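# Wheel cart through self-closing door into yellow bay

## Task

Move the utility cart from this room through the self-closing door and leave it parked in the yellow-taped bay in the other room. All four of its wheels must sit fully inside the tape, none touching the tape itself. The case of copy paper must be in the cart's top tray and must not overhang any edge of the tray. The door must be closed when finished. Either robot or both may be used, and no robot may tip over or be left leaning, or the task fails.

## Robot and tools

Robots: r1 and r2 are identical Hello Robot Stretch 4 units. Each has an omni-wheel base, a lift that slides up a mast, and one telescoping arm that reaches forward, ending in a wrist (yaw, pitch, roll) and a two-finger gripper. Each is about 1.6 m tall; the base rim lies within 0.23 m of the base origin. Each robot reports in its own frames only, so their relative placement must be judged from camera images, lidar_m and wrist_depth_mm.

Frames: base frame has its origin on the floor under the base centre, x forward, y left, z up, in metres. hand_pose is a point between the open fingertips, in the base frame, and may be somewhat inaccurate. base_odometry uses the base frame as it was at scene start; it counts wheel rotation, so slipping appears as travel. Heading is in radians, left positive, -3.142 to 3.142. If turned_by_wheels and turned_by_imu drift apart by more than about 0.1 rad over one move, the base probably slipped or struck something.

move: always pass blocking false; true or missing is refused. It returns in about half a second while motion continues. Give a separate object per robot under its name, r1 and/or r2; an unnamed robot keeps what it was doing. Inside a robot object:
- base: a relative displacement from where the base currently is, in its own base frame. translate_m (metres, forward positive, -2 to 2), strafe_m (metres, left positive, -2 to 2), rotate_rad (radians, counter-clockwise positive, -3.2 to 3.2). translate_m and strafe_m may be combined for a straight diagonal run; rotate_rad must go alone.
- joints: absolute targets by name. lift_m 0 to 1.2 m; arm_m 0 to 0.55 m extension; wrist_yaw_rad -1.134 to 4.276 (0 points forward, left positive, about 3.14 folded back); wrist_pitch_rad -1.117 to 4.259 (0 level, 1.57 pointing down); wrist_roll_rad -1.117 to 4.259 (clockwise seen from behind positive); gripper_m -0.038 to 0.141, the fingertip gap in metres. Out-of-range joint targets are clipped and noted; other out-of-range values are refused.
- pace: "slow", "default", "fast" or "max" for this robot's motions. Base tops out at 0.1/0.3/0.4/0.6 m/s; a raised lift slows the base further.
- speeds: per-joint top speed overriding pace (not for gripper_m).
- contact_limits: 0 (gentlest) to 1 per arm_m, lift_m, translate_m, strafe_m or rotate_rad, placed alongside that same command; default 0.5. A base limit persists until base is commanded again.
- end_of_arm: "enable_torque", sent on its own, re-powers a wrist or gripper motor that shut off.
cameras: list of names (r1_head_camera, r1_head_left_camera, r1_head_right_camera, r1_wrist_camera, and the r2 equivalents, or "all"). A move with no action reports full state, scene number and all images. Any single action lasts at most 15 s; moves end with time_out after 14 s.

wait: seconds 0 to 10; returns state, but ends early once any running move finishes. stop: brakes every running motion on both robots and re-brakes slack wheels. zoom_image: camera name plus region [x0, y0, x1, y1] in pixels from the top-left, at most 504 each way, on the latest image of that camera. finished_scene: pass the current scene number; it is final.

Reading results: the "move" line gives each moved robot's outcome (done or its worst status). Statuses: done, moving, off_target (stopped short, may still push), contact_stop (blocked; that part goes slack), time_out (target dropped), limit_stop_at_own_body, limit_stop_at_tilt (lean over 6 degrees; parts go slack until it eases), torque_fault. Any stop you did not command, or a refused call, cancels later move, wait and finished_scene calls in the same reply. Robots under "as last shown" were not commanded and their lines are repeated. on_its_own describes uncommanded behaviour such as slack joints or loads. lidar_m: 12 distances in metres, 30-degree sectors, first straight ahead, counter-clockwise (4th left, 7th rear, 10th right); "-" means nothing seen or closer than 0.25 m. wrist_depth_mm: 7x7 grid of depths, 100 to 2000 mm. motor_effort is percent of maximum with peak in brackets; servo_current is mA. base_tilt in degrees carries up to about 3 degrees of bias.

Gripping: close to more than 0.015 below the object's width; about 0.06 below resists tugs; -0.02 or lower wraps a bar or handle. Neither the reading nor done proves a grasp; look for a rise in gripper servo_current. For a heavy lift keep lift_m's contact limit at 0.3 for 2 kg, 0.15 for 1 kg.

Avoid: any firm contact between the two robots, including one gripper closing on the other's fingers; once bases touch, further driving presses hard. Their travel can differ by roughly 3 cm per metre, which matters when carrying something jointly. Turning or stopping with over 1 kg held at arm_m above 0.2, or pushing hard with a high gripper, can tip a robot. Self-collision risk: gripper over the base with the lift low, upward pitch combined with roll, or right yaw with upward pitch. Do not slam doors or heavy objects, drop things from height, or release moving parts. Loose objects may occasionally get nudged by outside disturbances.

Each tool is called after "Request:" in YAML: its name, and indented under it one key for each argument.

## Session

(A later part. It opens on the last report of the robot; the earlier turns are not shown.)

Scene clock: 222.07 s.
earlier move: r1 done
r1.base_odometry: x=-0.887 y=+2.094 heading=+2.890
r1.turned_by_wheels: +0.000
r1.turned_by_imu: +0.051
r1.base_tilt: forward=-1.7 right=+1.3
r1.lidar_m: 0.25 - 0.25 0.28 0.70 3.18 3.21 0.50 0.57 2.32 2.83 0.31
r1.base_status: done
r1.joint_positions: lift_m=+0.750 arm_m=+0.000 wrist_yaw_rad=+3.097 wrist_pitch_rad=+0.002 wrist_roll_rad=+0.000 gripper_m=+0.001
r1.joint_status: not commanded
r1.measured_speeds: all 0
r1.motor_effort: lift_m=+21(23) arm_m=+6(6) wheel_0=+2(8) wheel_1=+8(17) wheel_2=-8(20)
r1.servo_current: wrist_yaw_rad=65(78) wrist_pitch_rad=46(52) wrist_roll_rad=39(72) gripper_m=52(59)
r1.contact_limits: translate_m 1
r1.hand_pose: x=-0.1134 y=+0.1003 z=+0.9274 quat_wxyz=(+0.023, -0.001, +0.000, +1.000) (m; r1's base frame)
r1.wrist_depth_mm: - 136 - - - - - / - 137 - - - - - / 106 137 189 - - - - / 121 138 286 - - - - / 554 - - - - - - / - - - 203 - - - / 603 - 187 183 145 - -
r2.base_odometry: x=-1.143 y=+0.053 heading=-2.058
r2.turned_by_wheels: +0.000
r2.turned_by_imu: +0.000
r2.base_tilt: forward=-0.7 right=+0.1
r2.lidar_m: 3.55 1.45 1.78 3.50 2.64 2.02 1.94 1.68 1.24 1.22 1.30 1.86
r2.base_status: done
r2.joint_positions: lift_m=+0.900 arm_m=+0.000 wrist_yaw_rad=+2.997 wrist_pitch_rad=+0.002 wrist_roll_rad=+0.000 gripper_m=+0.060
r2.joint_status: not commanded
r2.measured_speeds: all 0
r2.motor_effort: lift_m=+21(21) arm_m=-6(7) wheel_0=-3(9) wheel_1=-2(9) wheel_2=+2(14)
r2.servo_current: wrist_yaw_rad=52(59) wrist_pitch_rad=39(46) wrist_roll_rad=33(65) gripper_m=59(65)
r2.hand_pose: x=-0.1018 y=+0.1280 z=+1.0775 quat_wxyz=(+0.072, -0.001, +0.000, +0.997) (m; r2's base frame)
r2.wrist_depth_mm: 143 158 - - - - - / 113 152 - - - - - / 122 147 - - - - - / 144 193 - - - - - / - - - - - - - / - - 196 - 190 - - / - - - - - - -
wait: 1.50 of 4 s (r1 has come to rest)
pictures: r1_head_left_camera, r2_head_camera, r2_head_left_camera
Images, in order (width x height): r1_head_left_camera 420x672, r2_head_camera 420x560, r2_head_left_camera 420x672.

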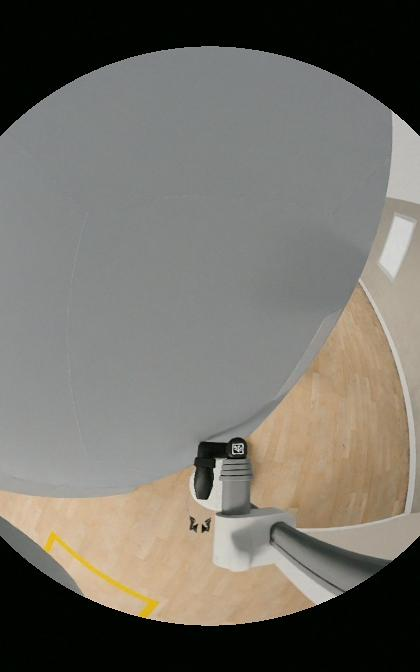

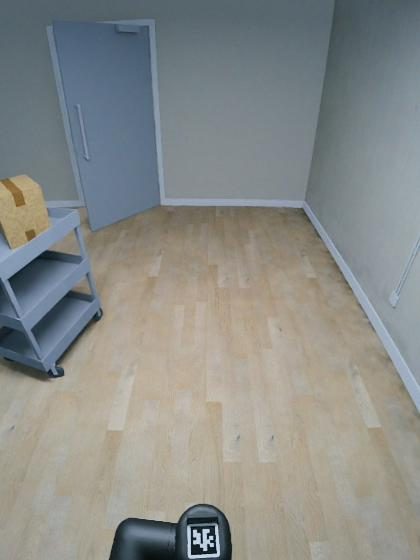

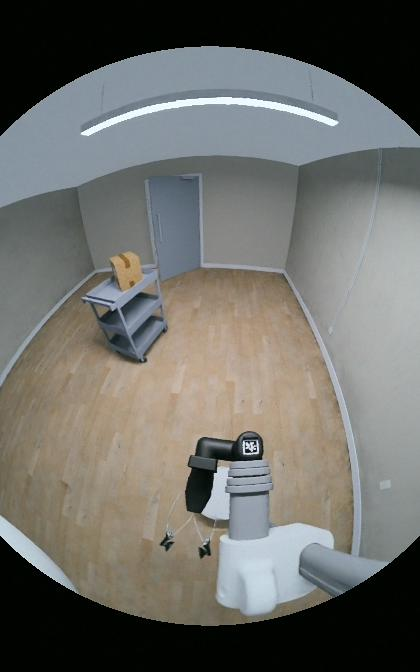

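Request:
move:
  blocking: false
  r1: {"base":{"translate_m":0.38,"strafe_m":-0.14},"contact_limits":{"translate_m":1.0},"pace":"slow"}
  r2: {"base":{"strafe_m":1.0}}

Request:
wait:
  seconds: 4.5

Request:
wait:
  seconds: 2
  cameras: ["r1_head_left_camera","r2_head_left_camera","r2_head_camera"]

Scene clock: 230.20 s.
move: r1 moving; r2 moving
r1.base_odometry: x=-0.898 y=+2.101 heading=+2.890
r1.turned_by_wheels: +0.000
r1.turned_by_imu: +0.017
r1.base_tilt: forward=-1.7 right=+1.3
r1.lidar_m: 0.25 - 0.25 0.29 0.70 3.20 3.23 0.52 0.67 2.32 2.85 0.31
r1.base_status: translate_m moving; strafe_m moving
r1.joint_positions: lift_m=+0.750 arm_m=+0.000 wrist_yaw_rad=+3.097 wrist_pitch_rad=+0.002 wrist_roll_rad=+0.000 gripper_m=+0.001
r1.joint_status: not commanded
r1.measured_speeds: translate_m=+0.049 strafe_m=-0.018 rotate_rad=+0.002 lift_m=+0.000 arm_m=+0.000 wrist_yaw_rad=+0.000 wrist_pitch_rad=+0.000 wrist_roll_rad=+0.000
r1.motor_effort: lift_m=+21(21) arm_m=+6(6) wheel_0=+6(6) wheel_1=+13(14) wheel_2=-14(16)
r1.servo_current: wrist_yaw_rad=46(72) wrist_pitch_rad=46(52) wrist_roll_rad=39(59) gripper_m=52(52)
r1.contact_limits: translate_m 1
r1.hand_pose: x=-0.1134 y=+0.1003 z=+0.9274 quat_wxyz=(+0.023, -0.001, +0.000, +1.000) (m; r1's base frame)
r1.wrist_depth_mm: - 136 - - - - - / - 136 - - - - - / 106 136 189 - - - - / 122 137 286 - - - - / 569 - - - - - - / 597 - - 204 - - - / 564 - 188 183 145 - -
r2.base_odometry: x=-1.111 y=+0.036 heading=-2.058
r2.turned_by_wheels: +0.000
r2.turned_by_imu: +0.001
r2.base_tilt: forward=-0.7 right=+0.1
r2.lidar_m: 3.52 1.43 1.79 3.47 2.67 1.99 1.95 1.73 1.29 1.25 1.34 1.92
r2.base_status: strafe_m moving
r2.joint_positions: lift_m=+0.900 arm_m=+0.000 wrist_yaw_rad=+2.997 wrist_pitch_rad=+0.002 wrist_roll_rad=+0.000 gripper_m=+0.060
r2.joint_status: not commanded
r2.measured_speeds: translate_m=+0.001 strafe_m=+0.141 rotate_rad=-0.005 lift_m=+0.000 arm_m=+0.000 wrist_yaw_rad=+0.000 wrist_pitch_rad=+0.000 wrist_roll_rad=+0.000
r2.motor_effort: lift_m=+21(21) arm_m=-6(7) wheel_0=-10(12) wheel_1=+10(11) wheel_2=+0(2)
r2.servo_current: wrist_yaw_rad=52(59) wrist_pitch_rad=46(46) wrist_roll_rad=46(65) gripper_m=52(59)
r2.hand_pose: x=-0.1018 y=+0.1280 z=+1.0775 quat_wxyz=(+0.072, -0.001, +0.000, +0.997) (m; r2's base frame)
r2.wrist_depth_mm: 143 158 - - - - - / 112 147 - - - - - / 122 147 - - - - - / 144 193 - - - - - / - - - - - - - / - - 196 - 190 - - / - - - - - - -
pictures: none

Scene clock: 234.37 s.
earlier move: r1 moving; r2 done
r1.base_odometry: x=-1.216 y=+2.321 heading=+2.890
r1.turned_by_wheels: +0.000
r1.turned_by_imu: +0.064
r1.base_tilt: forward=-1.6 right=+1.3
r1.lidar_m: 0.25 0.25 0.25 0.25 0.46 3.56 0.78 0.83 1.81 2.38 2.99 1.35
r1.base_status: translate_m moving; strafe_m moving
r1.joint_positions: lift_m=+0.750 arm_m=+0.000 wrist_yaw_rad=+3.097 wrist_pitch_rad=+0.002 wrist_roll_rad=+0.000 gripper_m=+0.001
r1.joint_status: not commanded
r1.measured_speeds: translate_m=+0.032 strafe_m=-0.013 rotate_rad=-0.002 lift_m=+0.000 arm_m=+0.000 wrist_yaw_rad=+0.000 wrist_pitch_rad=+0.000 wrist_roll_rad=+0.000
r1.motor_effort: lift_m=+21(22) arm_m=+6(6) wheel_0=+5(13) wheel_1=+9(15) wheel_2=-6(17)
r1.servo_current: wrist_yaw_rad=59(91) wrist_pitch_rad=46(52) wrist_roll_rad=59(65) gripper_m=46(52)
r1.contact_limits: translate_m 1
r1.hand_pose: x=-0.1134 y=+0.1003 z=+0.9274 quat_wxyz=(+0.022, -0.001, +0.000, +1.000) (m; r1's base frame)
r1.wrist_depth_mm: - 136 - - - - - / - 137 - - - - - / 109 137 190 - - - - / 123 138 294 - - - - / - - - - - - - / - - 193 204 - - - / - 132 183 183 145 - -
r2.base_odometry: x=-0.259 y=-0.415 heading=-2.058
r2.turned_by_wheels: +0.000
r2.turned_by_imu: +0.001
r2.base_tilt: forward=-0.7 right=+0.0
r2.lidar_m: 1.10 3.44 2.59 2.51 2.56 1.95 1.89 1.99 2.30 2.21 2.32 3.37
r2.base_status: done
r2.joint_positions: lift_m=+0.900 arm_m=+0.000 wrist_yaw_rad=+2.997 wrist_pitch_rad=+0.002 wrist_roll_rad=+0.000 gripper_m=+0.060
r2.joint_status: not commanded
r2.measured_speeds: all 0
r2.motor_effort: lift_m=+21(21) arm_m=-6(7) wheel_0=-3(14) wheel_1=+1(13) wheel_2=+0(2)
r2.servo_current: wrist_yaw_rad=46(65) wrist_pitch_rad=39(46) wrist_roll_rad=46(65) gripper_m=52(65)
r2.hand_pose: x=-0.1018 y=+0.1280 z=+1.0775 quat_wxyz=(+0.072, -0.001, +0.000, +0.997) (m; r2's base frame)
r2.wrist_depth_mm: 143 145 - - - - - / 113 155 - - - - - / 120 153 283 - - - - / 145 183 - - - - - / - - - - - - - / - - 197 - 190 - - / - 136 - - - - -
wait: 4.17 of 4.5 s (r2 has come to rest)
pictures: none

Scene clock: 234.97 s.
earlier move: r1 done
r1.base_odometry: x=-1.220 y=+2.324 heading=+2.890
r1.turned_by_wheels: +0.000
r1.turned_by_imu: +0.000
r1.base_tilt: forward=-1.6 right=+1.3
r1.lidar_m: 0.25 0.25 0.25 0.25 0.43 3.56 0.77 0.80 1.80 2.38 3.02 1.34
r1.base_status: done
r1.joint_positions: lift_m=+0.750 arm_m=+0.000 wrist_yaw_rad=+3.097 wrist_pitch_rad=+0.002 wrist_roll_rad=+0.000 gripper_m=+0.001
r1.joint_status: not commanded
r1.measured_speeds: all 0
r1.motor_effort: lift_m=+21(22) arm_m=+6(6) wheel_0=+3(13) wheel_1=+7(15) wheel_2=-6(17)
r1.servo_current: wrist_yaw_rad=33(91) wrist_pitch_rad=39(52) wrist_roll_rad=39(65) gripper_m=46(52)
r1.contact_limits: translate_m 1
r1.hand_pose: x=-0.1134 y=+0.1003 z=+0.9274 quat_wxyz=(+0.022, -0.001, +0.000, +1.000) (m; r1's base frame)
r1.wrist_depth_mm: - 136 - - - - - / - 137 - - - - - / 109 137 191 - - - - / 123 137 296 - - - - / - - - - - - - / - - 193 203 - - - / - 132 183 184 145 - -
r2.base_odometry: x=-0.259 y=-0.415 heading=-2.058
r2.turned_by_wheels: +0.000
r2.turned_by_imu: +0.000
r2.base_tilt: forward=-0.7 right=+0.0
r2.lidar_m: 1.08 3.42 2.59 2.52 2.61 1.95 1.88 2.01 2.27 2.21 2.33 3.34
r2.base_status: done
r2.joint_positions: lift_m=+0.900 arm_m=+0.000 wrist_yaw_rad=+2.997 wrist_pitch_rad=+0.002 wrist_roll_rad=+0.000 gripper_m=+0.060
r2.joint_status: not commanded
r2.measured_speeds: all 0
r2.motor_effort: lift_m=+21(21) arm_m=-6(7) wheel_0=-3(14) wheel_1=+1(13) wheel_2=+0(2)
r2.servo_current: wrist_yaw_rad=39(65) wrist_pitch_rad=46(46) wrist_roll_rad=46(65) gripper_m=52(65)
r2.hand_pose: x=-0.1018 y=+0.1280 z=+1.0775 quat_wxyz=(+0.072, -0.001, +0.000, +0.997) (m; r2's base frame)
r2.wrist_depth_mm: 143 145 - - - - - / 113 155 - - - - - / 120 153 283 - - - - / 144 183 - - - - - / - - - - - - - / - - 196 - 189 - - / - 136 - - - - -
wait: 0.60 of 2 s (r1 has come to rest)
pictures: r1_head_left_camera, r2_head_camera, r2_head_left_camera
Images, in order (width x height): r1_head_left_camera 420x672, r2_head_camera 420x560, r2_head_left_camera 420x672.

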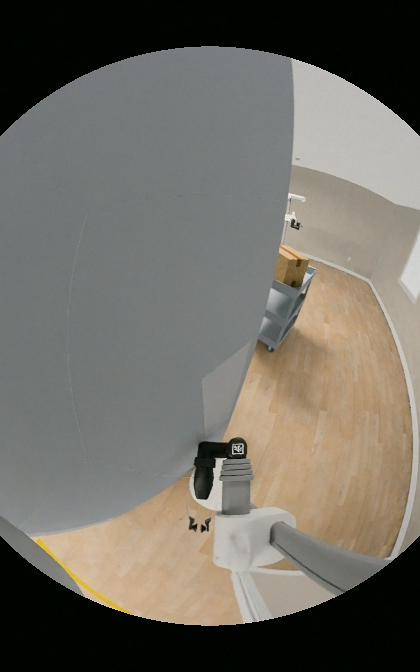

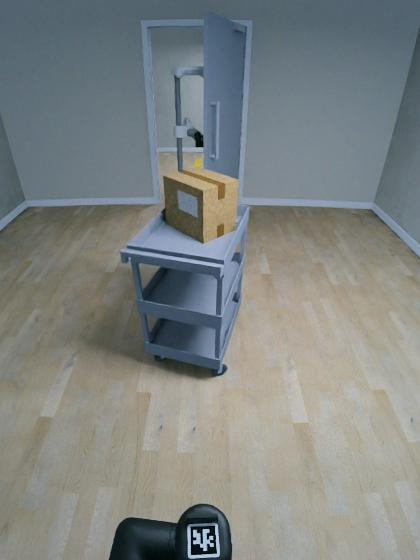

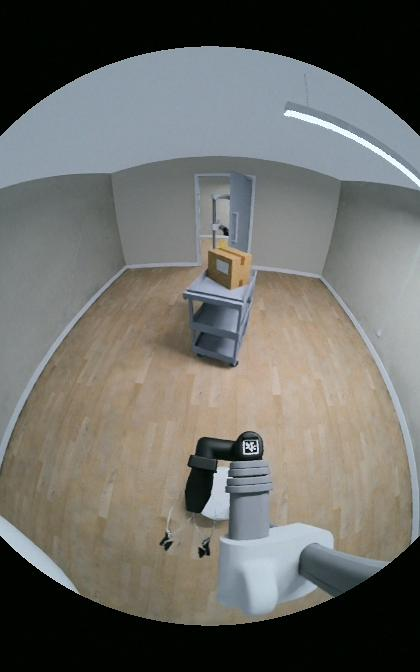

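Request:
move:
  blocking: false
  r1: {"base":{"translate_m":0.26,"strafe_m":0.2},"contact_limits":{"translate_m":1.0},"pace":"slow"}
  cameras: ["r2_head_camera"]

Request:
zoom_image:
  camera: "r2_head_camera"
  region: [100, 140, 270, 390]

Request:
wait:
  seconds: 5
  cameras: ["r1_head_left_camera","r2_head_camera"]

Scene clock: 248.37 s.
move: r1 moving
r1.base_odometry: x=-1.233 y=+2.319 heading=+2.890
r1.turned_by_wheels: +0.000
r1.turned_by_imu: +0.000
r1.base_tilt: forward=-1.6 right=+1.3
r1.lidar_m: 0.25 0.25 0.25 0.25 0.43 3.56 0.79 0.82 1.83 2.40 3.03 1.36
r1.base_status: translate_m moving; strafe_m moving
r1.joint_positions: lift_m=+0.750 arm_m=+0.000 wrist_yaw_rad=+3.097 wrist_pitch_rad=+0.002 wrist_roll_rad=+0.000 gripper_m=+0.001
r1.joint_status: not commanded
r1.measured_speeds: translate_m=+0.043 strafe_m=+0.032 rotate_rad=+0.001 lift_m=+0.000 arm_m=+0.000 wrist_yaw_rad=+0.000 wrist_pitch_rad=+0.000 wrist_roll_rad=+0.000
r1.motor_effort: lift_m=+21(21) arm_m=+6(6) wheel_0=-2(5) wheel_1=+12(12) wheel_2=-12(12)
r1.servo_current: wrist_yaw_rad=52(65) wrist_pitch_rad=46(46) wrist_roll_rad=52(65) gripper_m=52(52)
r1.contact_limits: translate_m 1
r1.hand_pose: x=-0.1134 y=+0.1003 z=+0.9274 quat_wxyz=(+0.022, -0.001, +0.000, +1.000) (m; r1's base frame)
r1.wrist_depth_mm: - 137 - - - - - / - 136 - - - - - / 109 137 190 - - - - / 123 137 267 - - - - / - - - - - - - / - - 193 203 - - - / - 132 179 163 156 - -
r2: as last shown
r2.base_tilt: forward=-0.7 right=+0.1
r2.lidar_m: 1.08 3.43 2.64 2.50 2.58 1.95 1.89 2.03 2.29 2.20 2.35 3.34
r2.motor_effort: lift_m=+21(21) arm_m=-6(7) wheel_0=-3(3) wheel_1=+1(1) wheel_2=+0(0)
r2.servo_current: wrist_yaw_rad=46(59) wrist_pitch_rad=46(46) wrist_roll_rad=39(52) gripper_m=52(59)
r2.wrist_depth_mm: 143 145 - - - - - / 113 154 - - - - - / 120 153 282 - - - - / 145 183 - - - - - / - - - - - - - / - - 196 - 190 - - / - 136 - - - - -
pictures: r2_head_camera
Images, in order (width x height): r2_head_camera 420x560.

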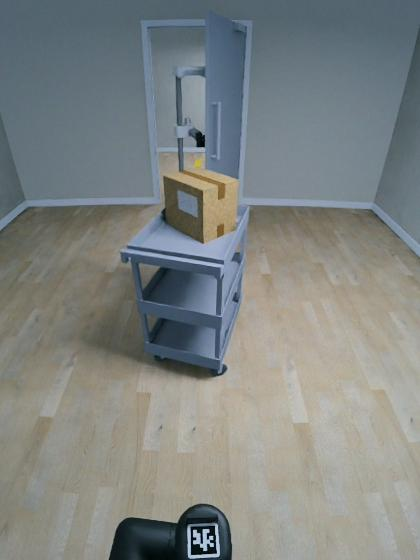

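Scaled by 2.016 from the camera's 420x560 image, which has a finer 1200x1600 frame.

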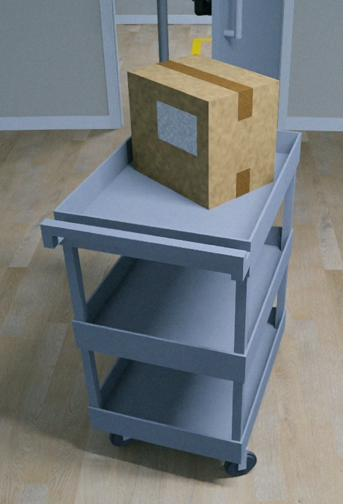

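Scene clock: 252.37 s.
earlier move: r1 done
r1.base_odometry: x=-1.522 y=+2.195 heading=+2.890
r1.turned_by_wheels: +0.000
r1.turned_by_imu: +0.002
r1.base_tilt: forward=-1.6 right=+1.3
r1.lidar_m: 3.45 0.25 - 0.25 0.25 0.59 3.77 1.08 2.23 2.65 3.39 1.23
r1.base_status: done
r1.joint_positions: lift_m=+0.750 arm_m=+0.000 wrist_yaw_rad=+3.092 wrist_pitch_rad=+0.002 wrist_roll_rad=+0.000 gripper_m=+0.001
r1.joint_status: not commanded
r1.measured_speeds: all 0
r1.motor_effort: lift_m=+21(21) arm_m=+5(6) wheel_0=-5(14) wheel_1=+6(16) wheel_2=-4(12)
r1.servo_current: wrist_yaw_rad=46(78) wrist_pitch_rad=46(52) wrist_roll_rad=46(65) gripper_m=46(59)
r1.contact_limits: translate_m 1
r1.hand_pose: x=-0.1129 y=+0.1016 z=+0.9274 quat_wxyz=(+0.025, -0.001, +0.000, +1.000) (m; r1's base frame)
r1.wrist_depth_mm: - 137 - - - - 304 / - 137 - - - - 349 / 109 138 204 - - - 355 / 124 138 - - - - 359 / - 1138 - - - - 357 / - 1205 - 204 - - 355 / - 139 187 183 145 621 347
r2.base_odometry: x=-0.259 y=-0.415 heading=-2.058
r2.turned_by_wheels: +0.000
r2.turned_by_imu: +0.001
r2.base_tilt: forward=-0.7 right=+0.1
r2.lidar_m: 1.13 3.44 2.62 2.51 2.57 1.95 1.88 2.02 2.30 2.21 2.34 3.33
r2.base_status: not commanded
r2.joint_positions: lift_m=+0.900 arm_m=+0.000 wrist_yaw_rad=+2.997 wrist_pitch_rad=+0.002 wrist_roll_rad=+0.000 gripper_m=+0.060
r2.joint_status: not commanded
r2.measured_speeds: all 0
r2.motor_effort: lift_m=+21(21) arm_m=-6(7) wheel_0=-3(3) wheel_1=+1(1) wheel_2=+0(1)
r2.servo_current: wrist_yaw_rad=46(65) wrist_pitch_rad=39(46) wrist_roll_rad=65(65) gripper_m=59(65)
r2.hand_pose: x=-0.1018 y=+0.1280 z=+1.0775 quat_wxyz=(+0.072, -0.001, +0.000, +0.997) (m; r2's base frame)
r2.wrist_depth_mm: 143 145 - - - - - / 113 155 - - - - - / 120 153 283 - - - - / 145 183 - - - - - / - - - - - - - / - - 196 - 190 - - / - 136 - - - - -
wait: 4.00 of 5 s (r1 has come to rest)
pictures: r1_head_left_camera, r2_head_camera
Images, in order (width x height): r1_head_left_camera 420x672, r2_head_camera 420x560.

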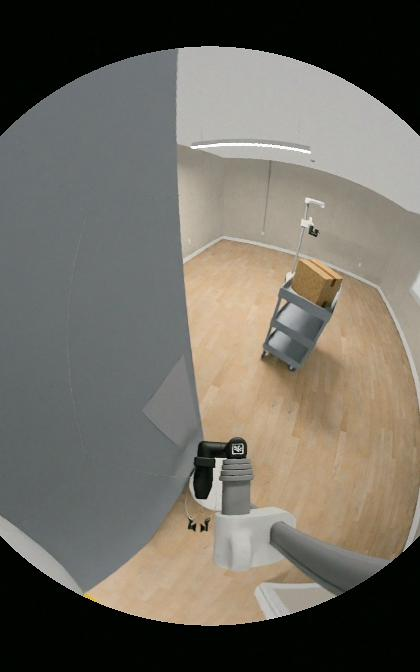

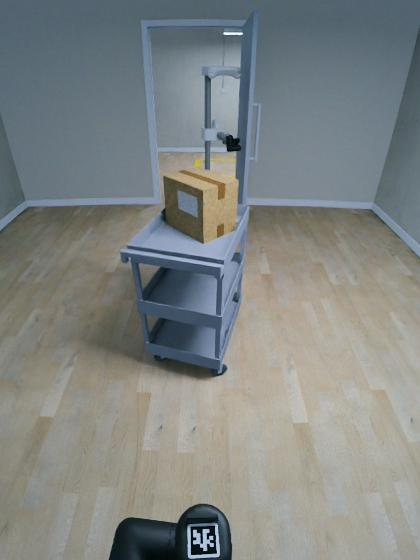

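Request:
move:
  blocking: false
  r1: {"base":{"translate_m":0.25,"strafe_m":0.2},"contact_limits":{"translate_m":0.7},"pace":"slow"}

Request:
wait:
  seconds: 5
  cameras: ["r1_head_left_camera","r2_head_camera"]

Scene clock: 258.37 s.
move: r1 moving
r1.base_odometry: x=-1.534 y=+2.189 heading=+2.890
r1.turned_by_wheels: +0.000
r1.turned_by_imu: +0.000
r1.base_tilt: forward=-1.6 right=+1.3
r1.lidar_m: 3.41 0.25 - 0.25 0.26 0.57 3.79 1.11 2.27 2.70 3.41 1.22
r1.base_status: translate_m moving; strafe_m moving
r1.joint_positions: lift_m=+0.750 arm_m=+0.000 wrist_yaw_rad=+3.092 wrist_pitch_rad=+0.002 wrist_roll_rad=+0.000 gripper_m=+0.001
r1.joint_status: not commanded
r1.measured_speeds: translate_m=+0.041 strafe_m=+0.033 rotate_rad=-0.003 lift_m=+0.000 arm_m=+0.000 wrist_yaw_rad=+0.000 wrist_pitch_rad=+0.000 wrist_roll_rad=+0.000
r1.motor_effort: lift_m=+21(21) arm_m=+5(5) wheel_0=-3(7) wheel_1=+11(14) wheel_2=-8(8)
r1.servo_current: wrist_yaw_rad=52(52) wrist_pitch_rad=39(52) wrist_roll_rad=52(52) gripper_m=46(52)
r1.contact_limits: translate_m 0.7
r1.hand_pose: x=-0.1129 y=+0.1016 z=+0.9274 quat_wxyz=(+0.025, -0.001, +0.000, +1.000) (m; r1's base frame)
r1.wrist_depth_mm: - 137 - - - - 327 / - 137 - - - - 330 / 109 137 204 - - - 334 / 124 138 - - - - 340 / - 1182 - - - - 340 / - 1205 - 204 - - 298 / - 140 188 183 145 559 332
r2: as last shown
r2.turned_by_imu: +0.000
r2.base_tilt: forward=-0.7 right=+0.0
r2.lidar_m: 1.15 3.43 2.57 2.51 2.55 1.96 1.88 2.01 2.28 2.18 2.35 3.35
r2.motor_effort: lift_m=+21(21) arm_m=-6(6) wheel_0=-3(3) wheel_1=+1(1) wheel_2=-1(1)
r2.servo_current: wrist_yaw_rad=52(59) wrist_pitch_rad=46(46) wrist_roll_rad=52(59) gripper_m=59(59)
r2.wrist_depth_mm: 143 145 - - - - - / 113 154 - - - - - / 120 153 281 - - - - / 145 183 - - - - - / - - - - - - - / - - 196 - 190 - - / - 136 - - - - -
pictures: none

Scene clock: 261.10 s.
earlier move: r1 contact_stop
r1.base_odometry: x=-1.710 y=+2.125 heading=+2.954
r1.turned_by_wheels: +0.064
r1.turned_by_imu: +0.071
r1.base_tilt: forward=-1.6 right=+1.3
r1.lidar_m: 2.88 0.25 1.95 0.25 0.25 0.43 1.36 1.28 2.79 2.87 1.17 1.17
r1.base_status: translate_m contact_stop (by the wheels' count: +0.164 of +0.250); strafe_m contact_stop (by the wheels' count: +0.114 of +0.200)
r1.joint_positions: lift_m=+0.750 arm_m=+0.000 wrist_yaw_rad=+3.091 wrist_pitch_rad=+0.002 wrist_roll_rad=+0.000 gripper_m=+0.001
r1.joint_status: not commanded
r1.measured_speeds: all 0
r1.on_its_own: the wheels are slack since a contact_stop
r1.motor_effort: lift_m=+21(21) arm_m=+4(5) wheel_0=+0(13) wheel_1=+0(31) wheel_2=+0(18)
r1.servo_current: wrist_yaw_rad=52(65) wrist_pitch_rad=46(52) wrist_roll_rad=46(65) gripper_m=52(52)
r1.contact_limits: translate_m 0.7
r1.hand_pose: x=-0.1127 y=+0.1018 z=+0.9274 quat_wxyz=(+0.025, -0.001, +0.000, +1.000) (m; r1's base frame)
r1.wrist_depth_mm: - 137 - - - 382 238 / - 137 - - - 387 241 / 110 138 212 - - 455 243 / 125 139 - - - 466 245 / - 1366 - - - 466 245 / - - - 204 - 397 244 / - 139 189 183 145 338 242
r2.base_odometry: x=-0.259 y=-0.415 heading=-2.058
r2.turned_by_wheels: +0.000
r2.turned_by_imu: +0.000
r2.base_tilt: forward=-0.7 right=+0.0
r2.lidar_m: 1.10 3.45 2.61 2.51 2.59 1.98 1.87 2.01 2.28 2.20 2.35 3.32
r2.base_status: not commanded
r2.joint_positions: lift_m=+0.900 arm_m=+0.000 wrist_yaw_rad=+2.997 wrist_pitch_rad=+0.002 wrist_roll_rad=+0.000 gripper_m=+0.060
r2.joint_status: not commanded
r2.measured_speeds: all 0
r2.motor_effort: lift_m=+21(21) arm_m=-6(7) wheel_0=-3(3) wheel_1=+1(1) wheel_2=+0(1)
r2.servo_current: wrist_yaw_rad=52(59) wrist_pitch_rad=39(46) wrist_roll_rad=46(59) gripper_m=52(65)
r2.hand_pose: x=-0.1018 y=+0.1280 z=+1.0775 quat_wxyz=(+0.072, -0.001, +0.000, +0.997) (m; r2's base frame)
r2.wrist_depth_mm: 143 145 - - - - - / 113 155 - - - - - / 120 153 283 - - - - / 145 183 - - - - - / - - - - - - - / - - 196 - 190 - - / - 136 - - - - -
wait: 2.73 of 5 s (r1 has come to rest)
pictures: r1_head_left_camera, r2_head_camera
Images, in order (width x height): r1_head_left_camera 420x672, r2_head_camera 420x560.

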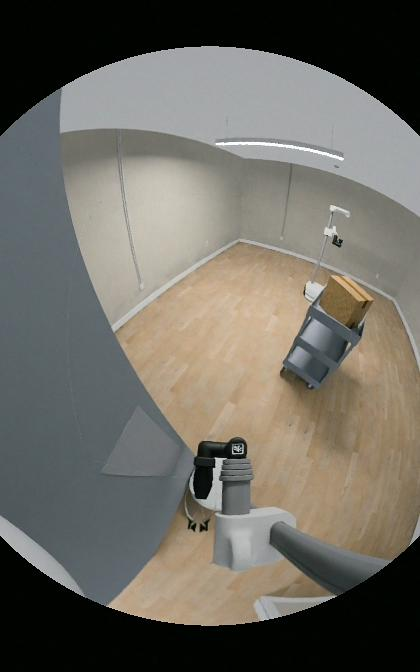

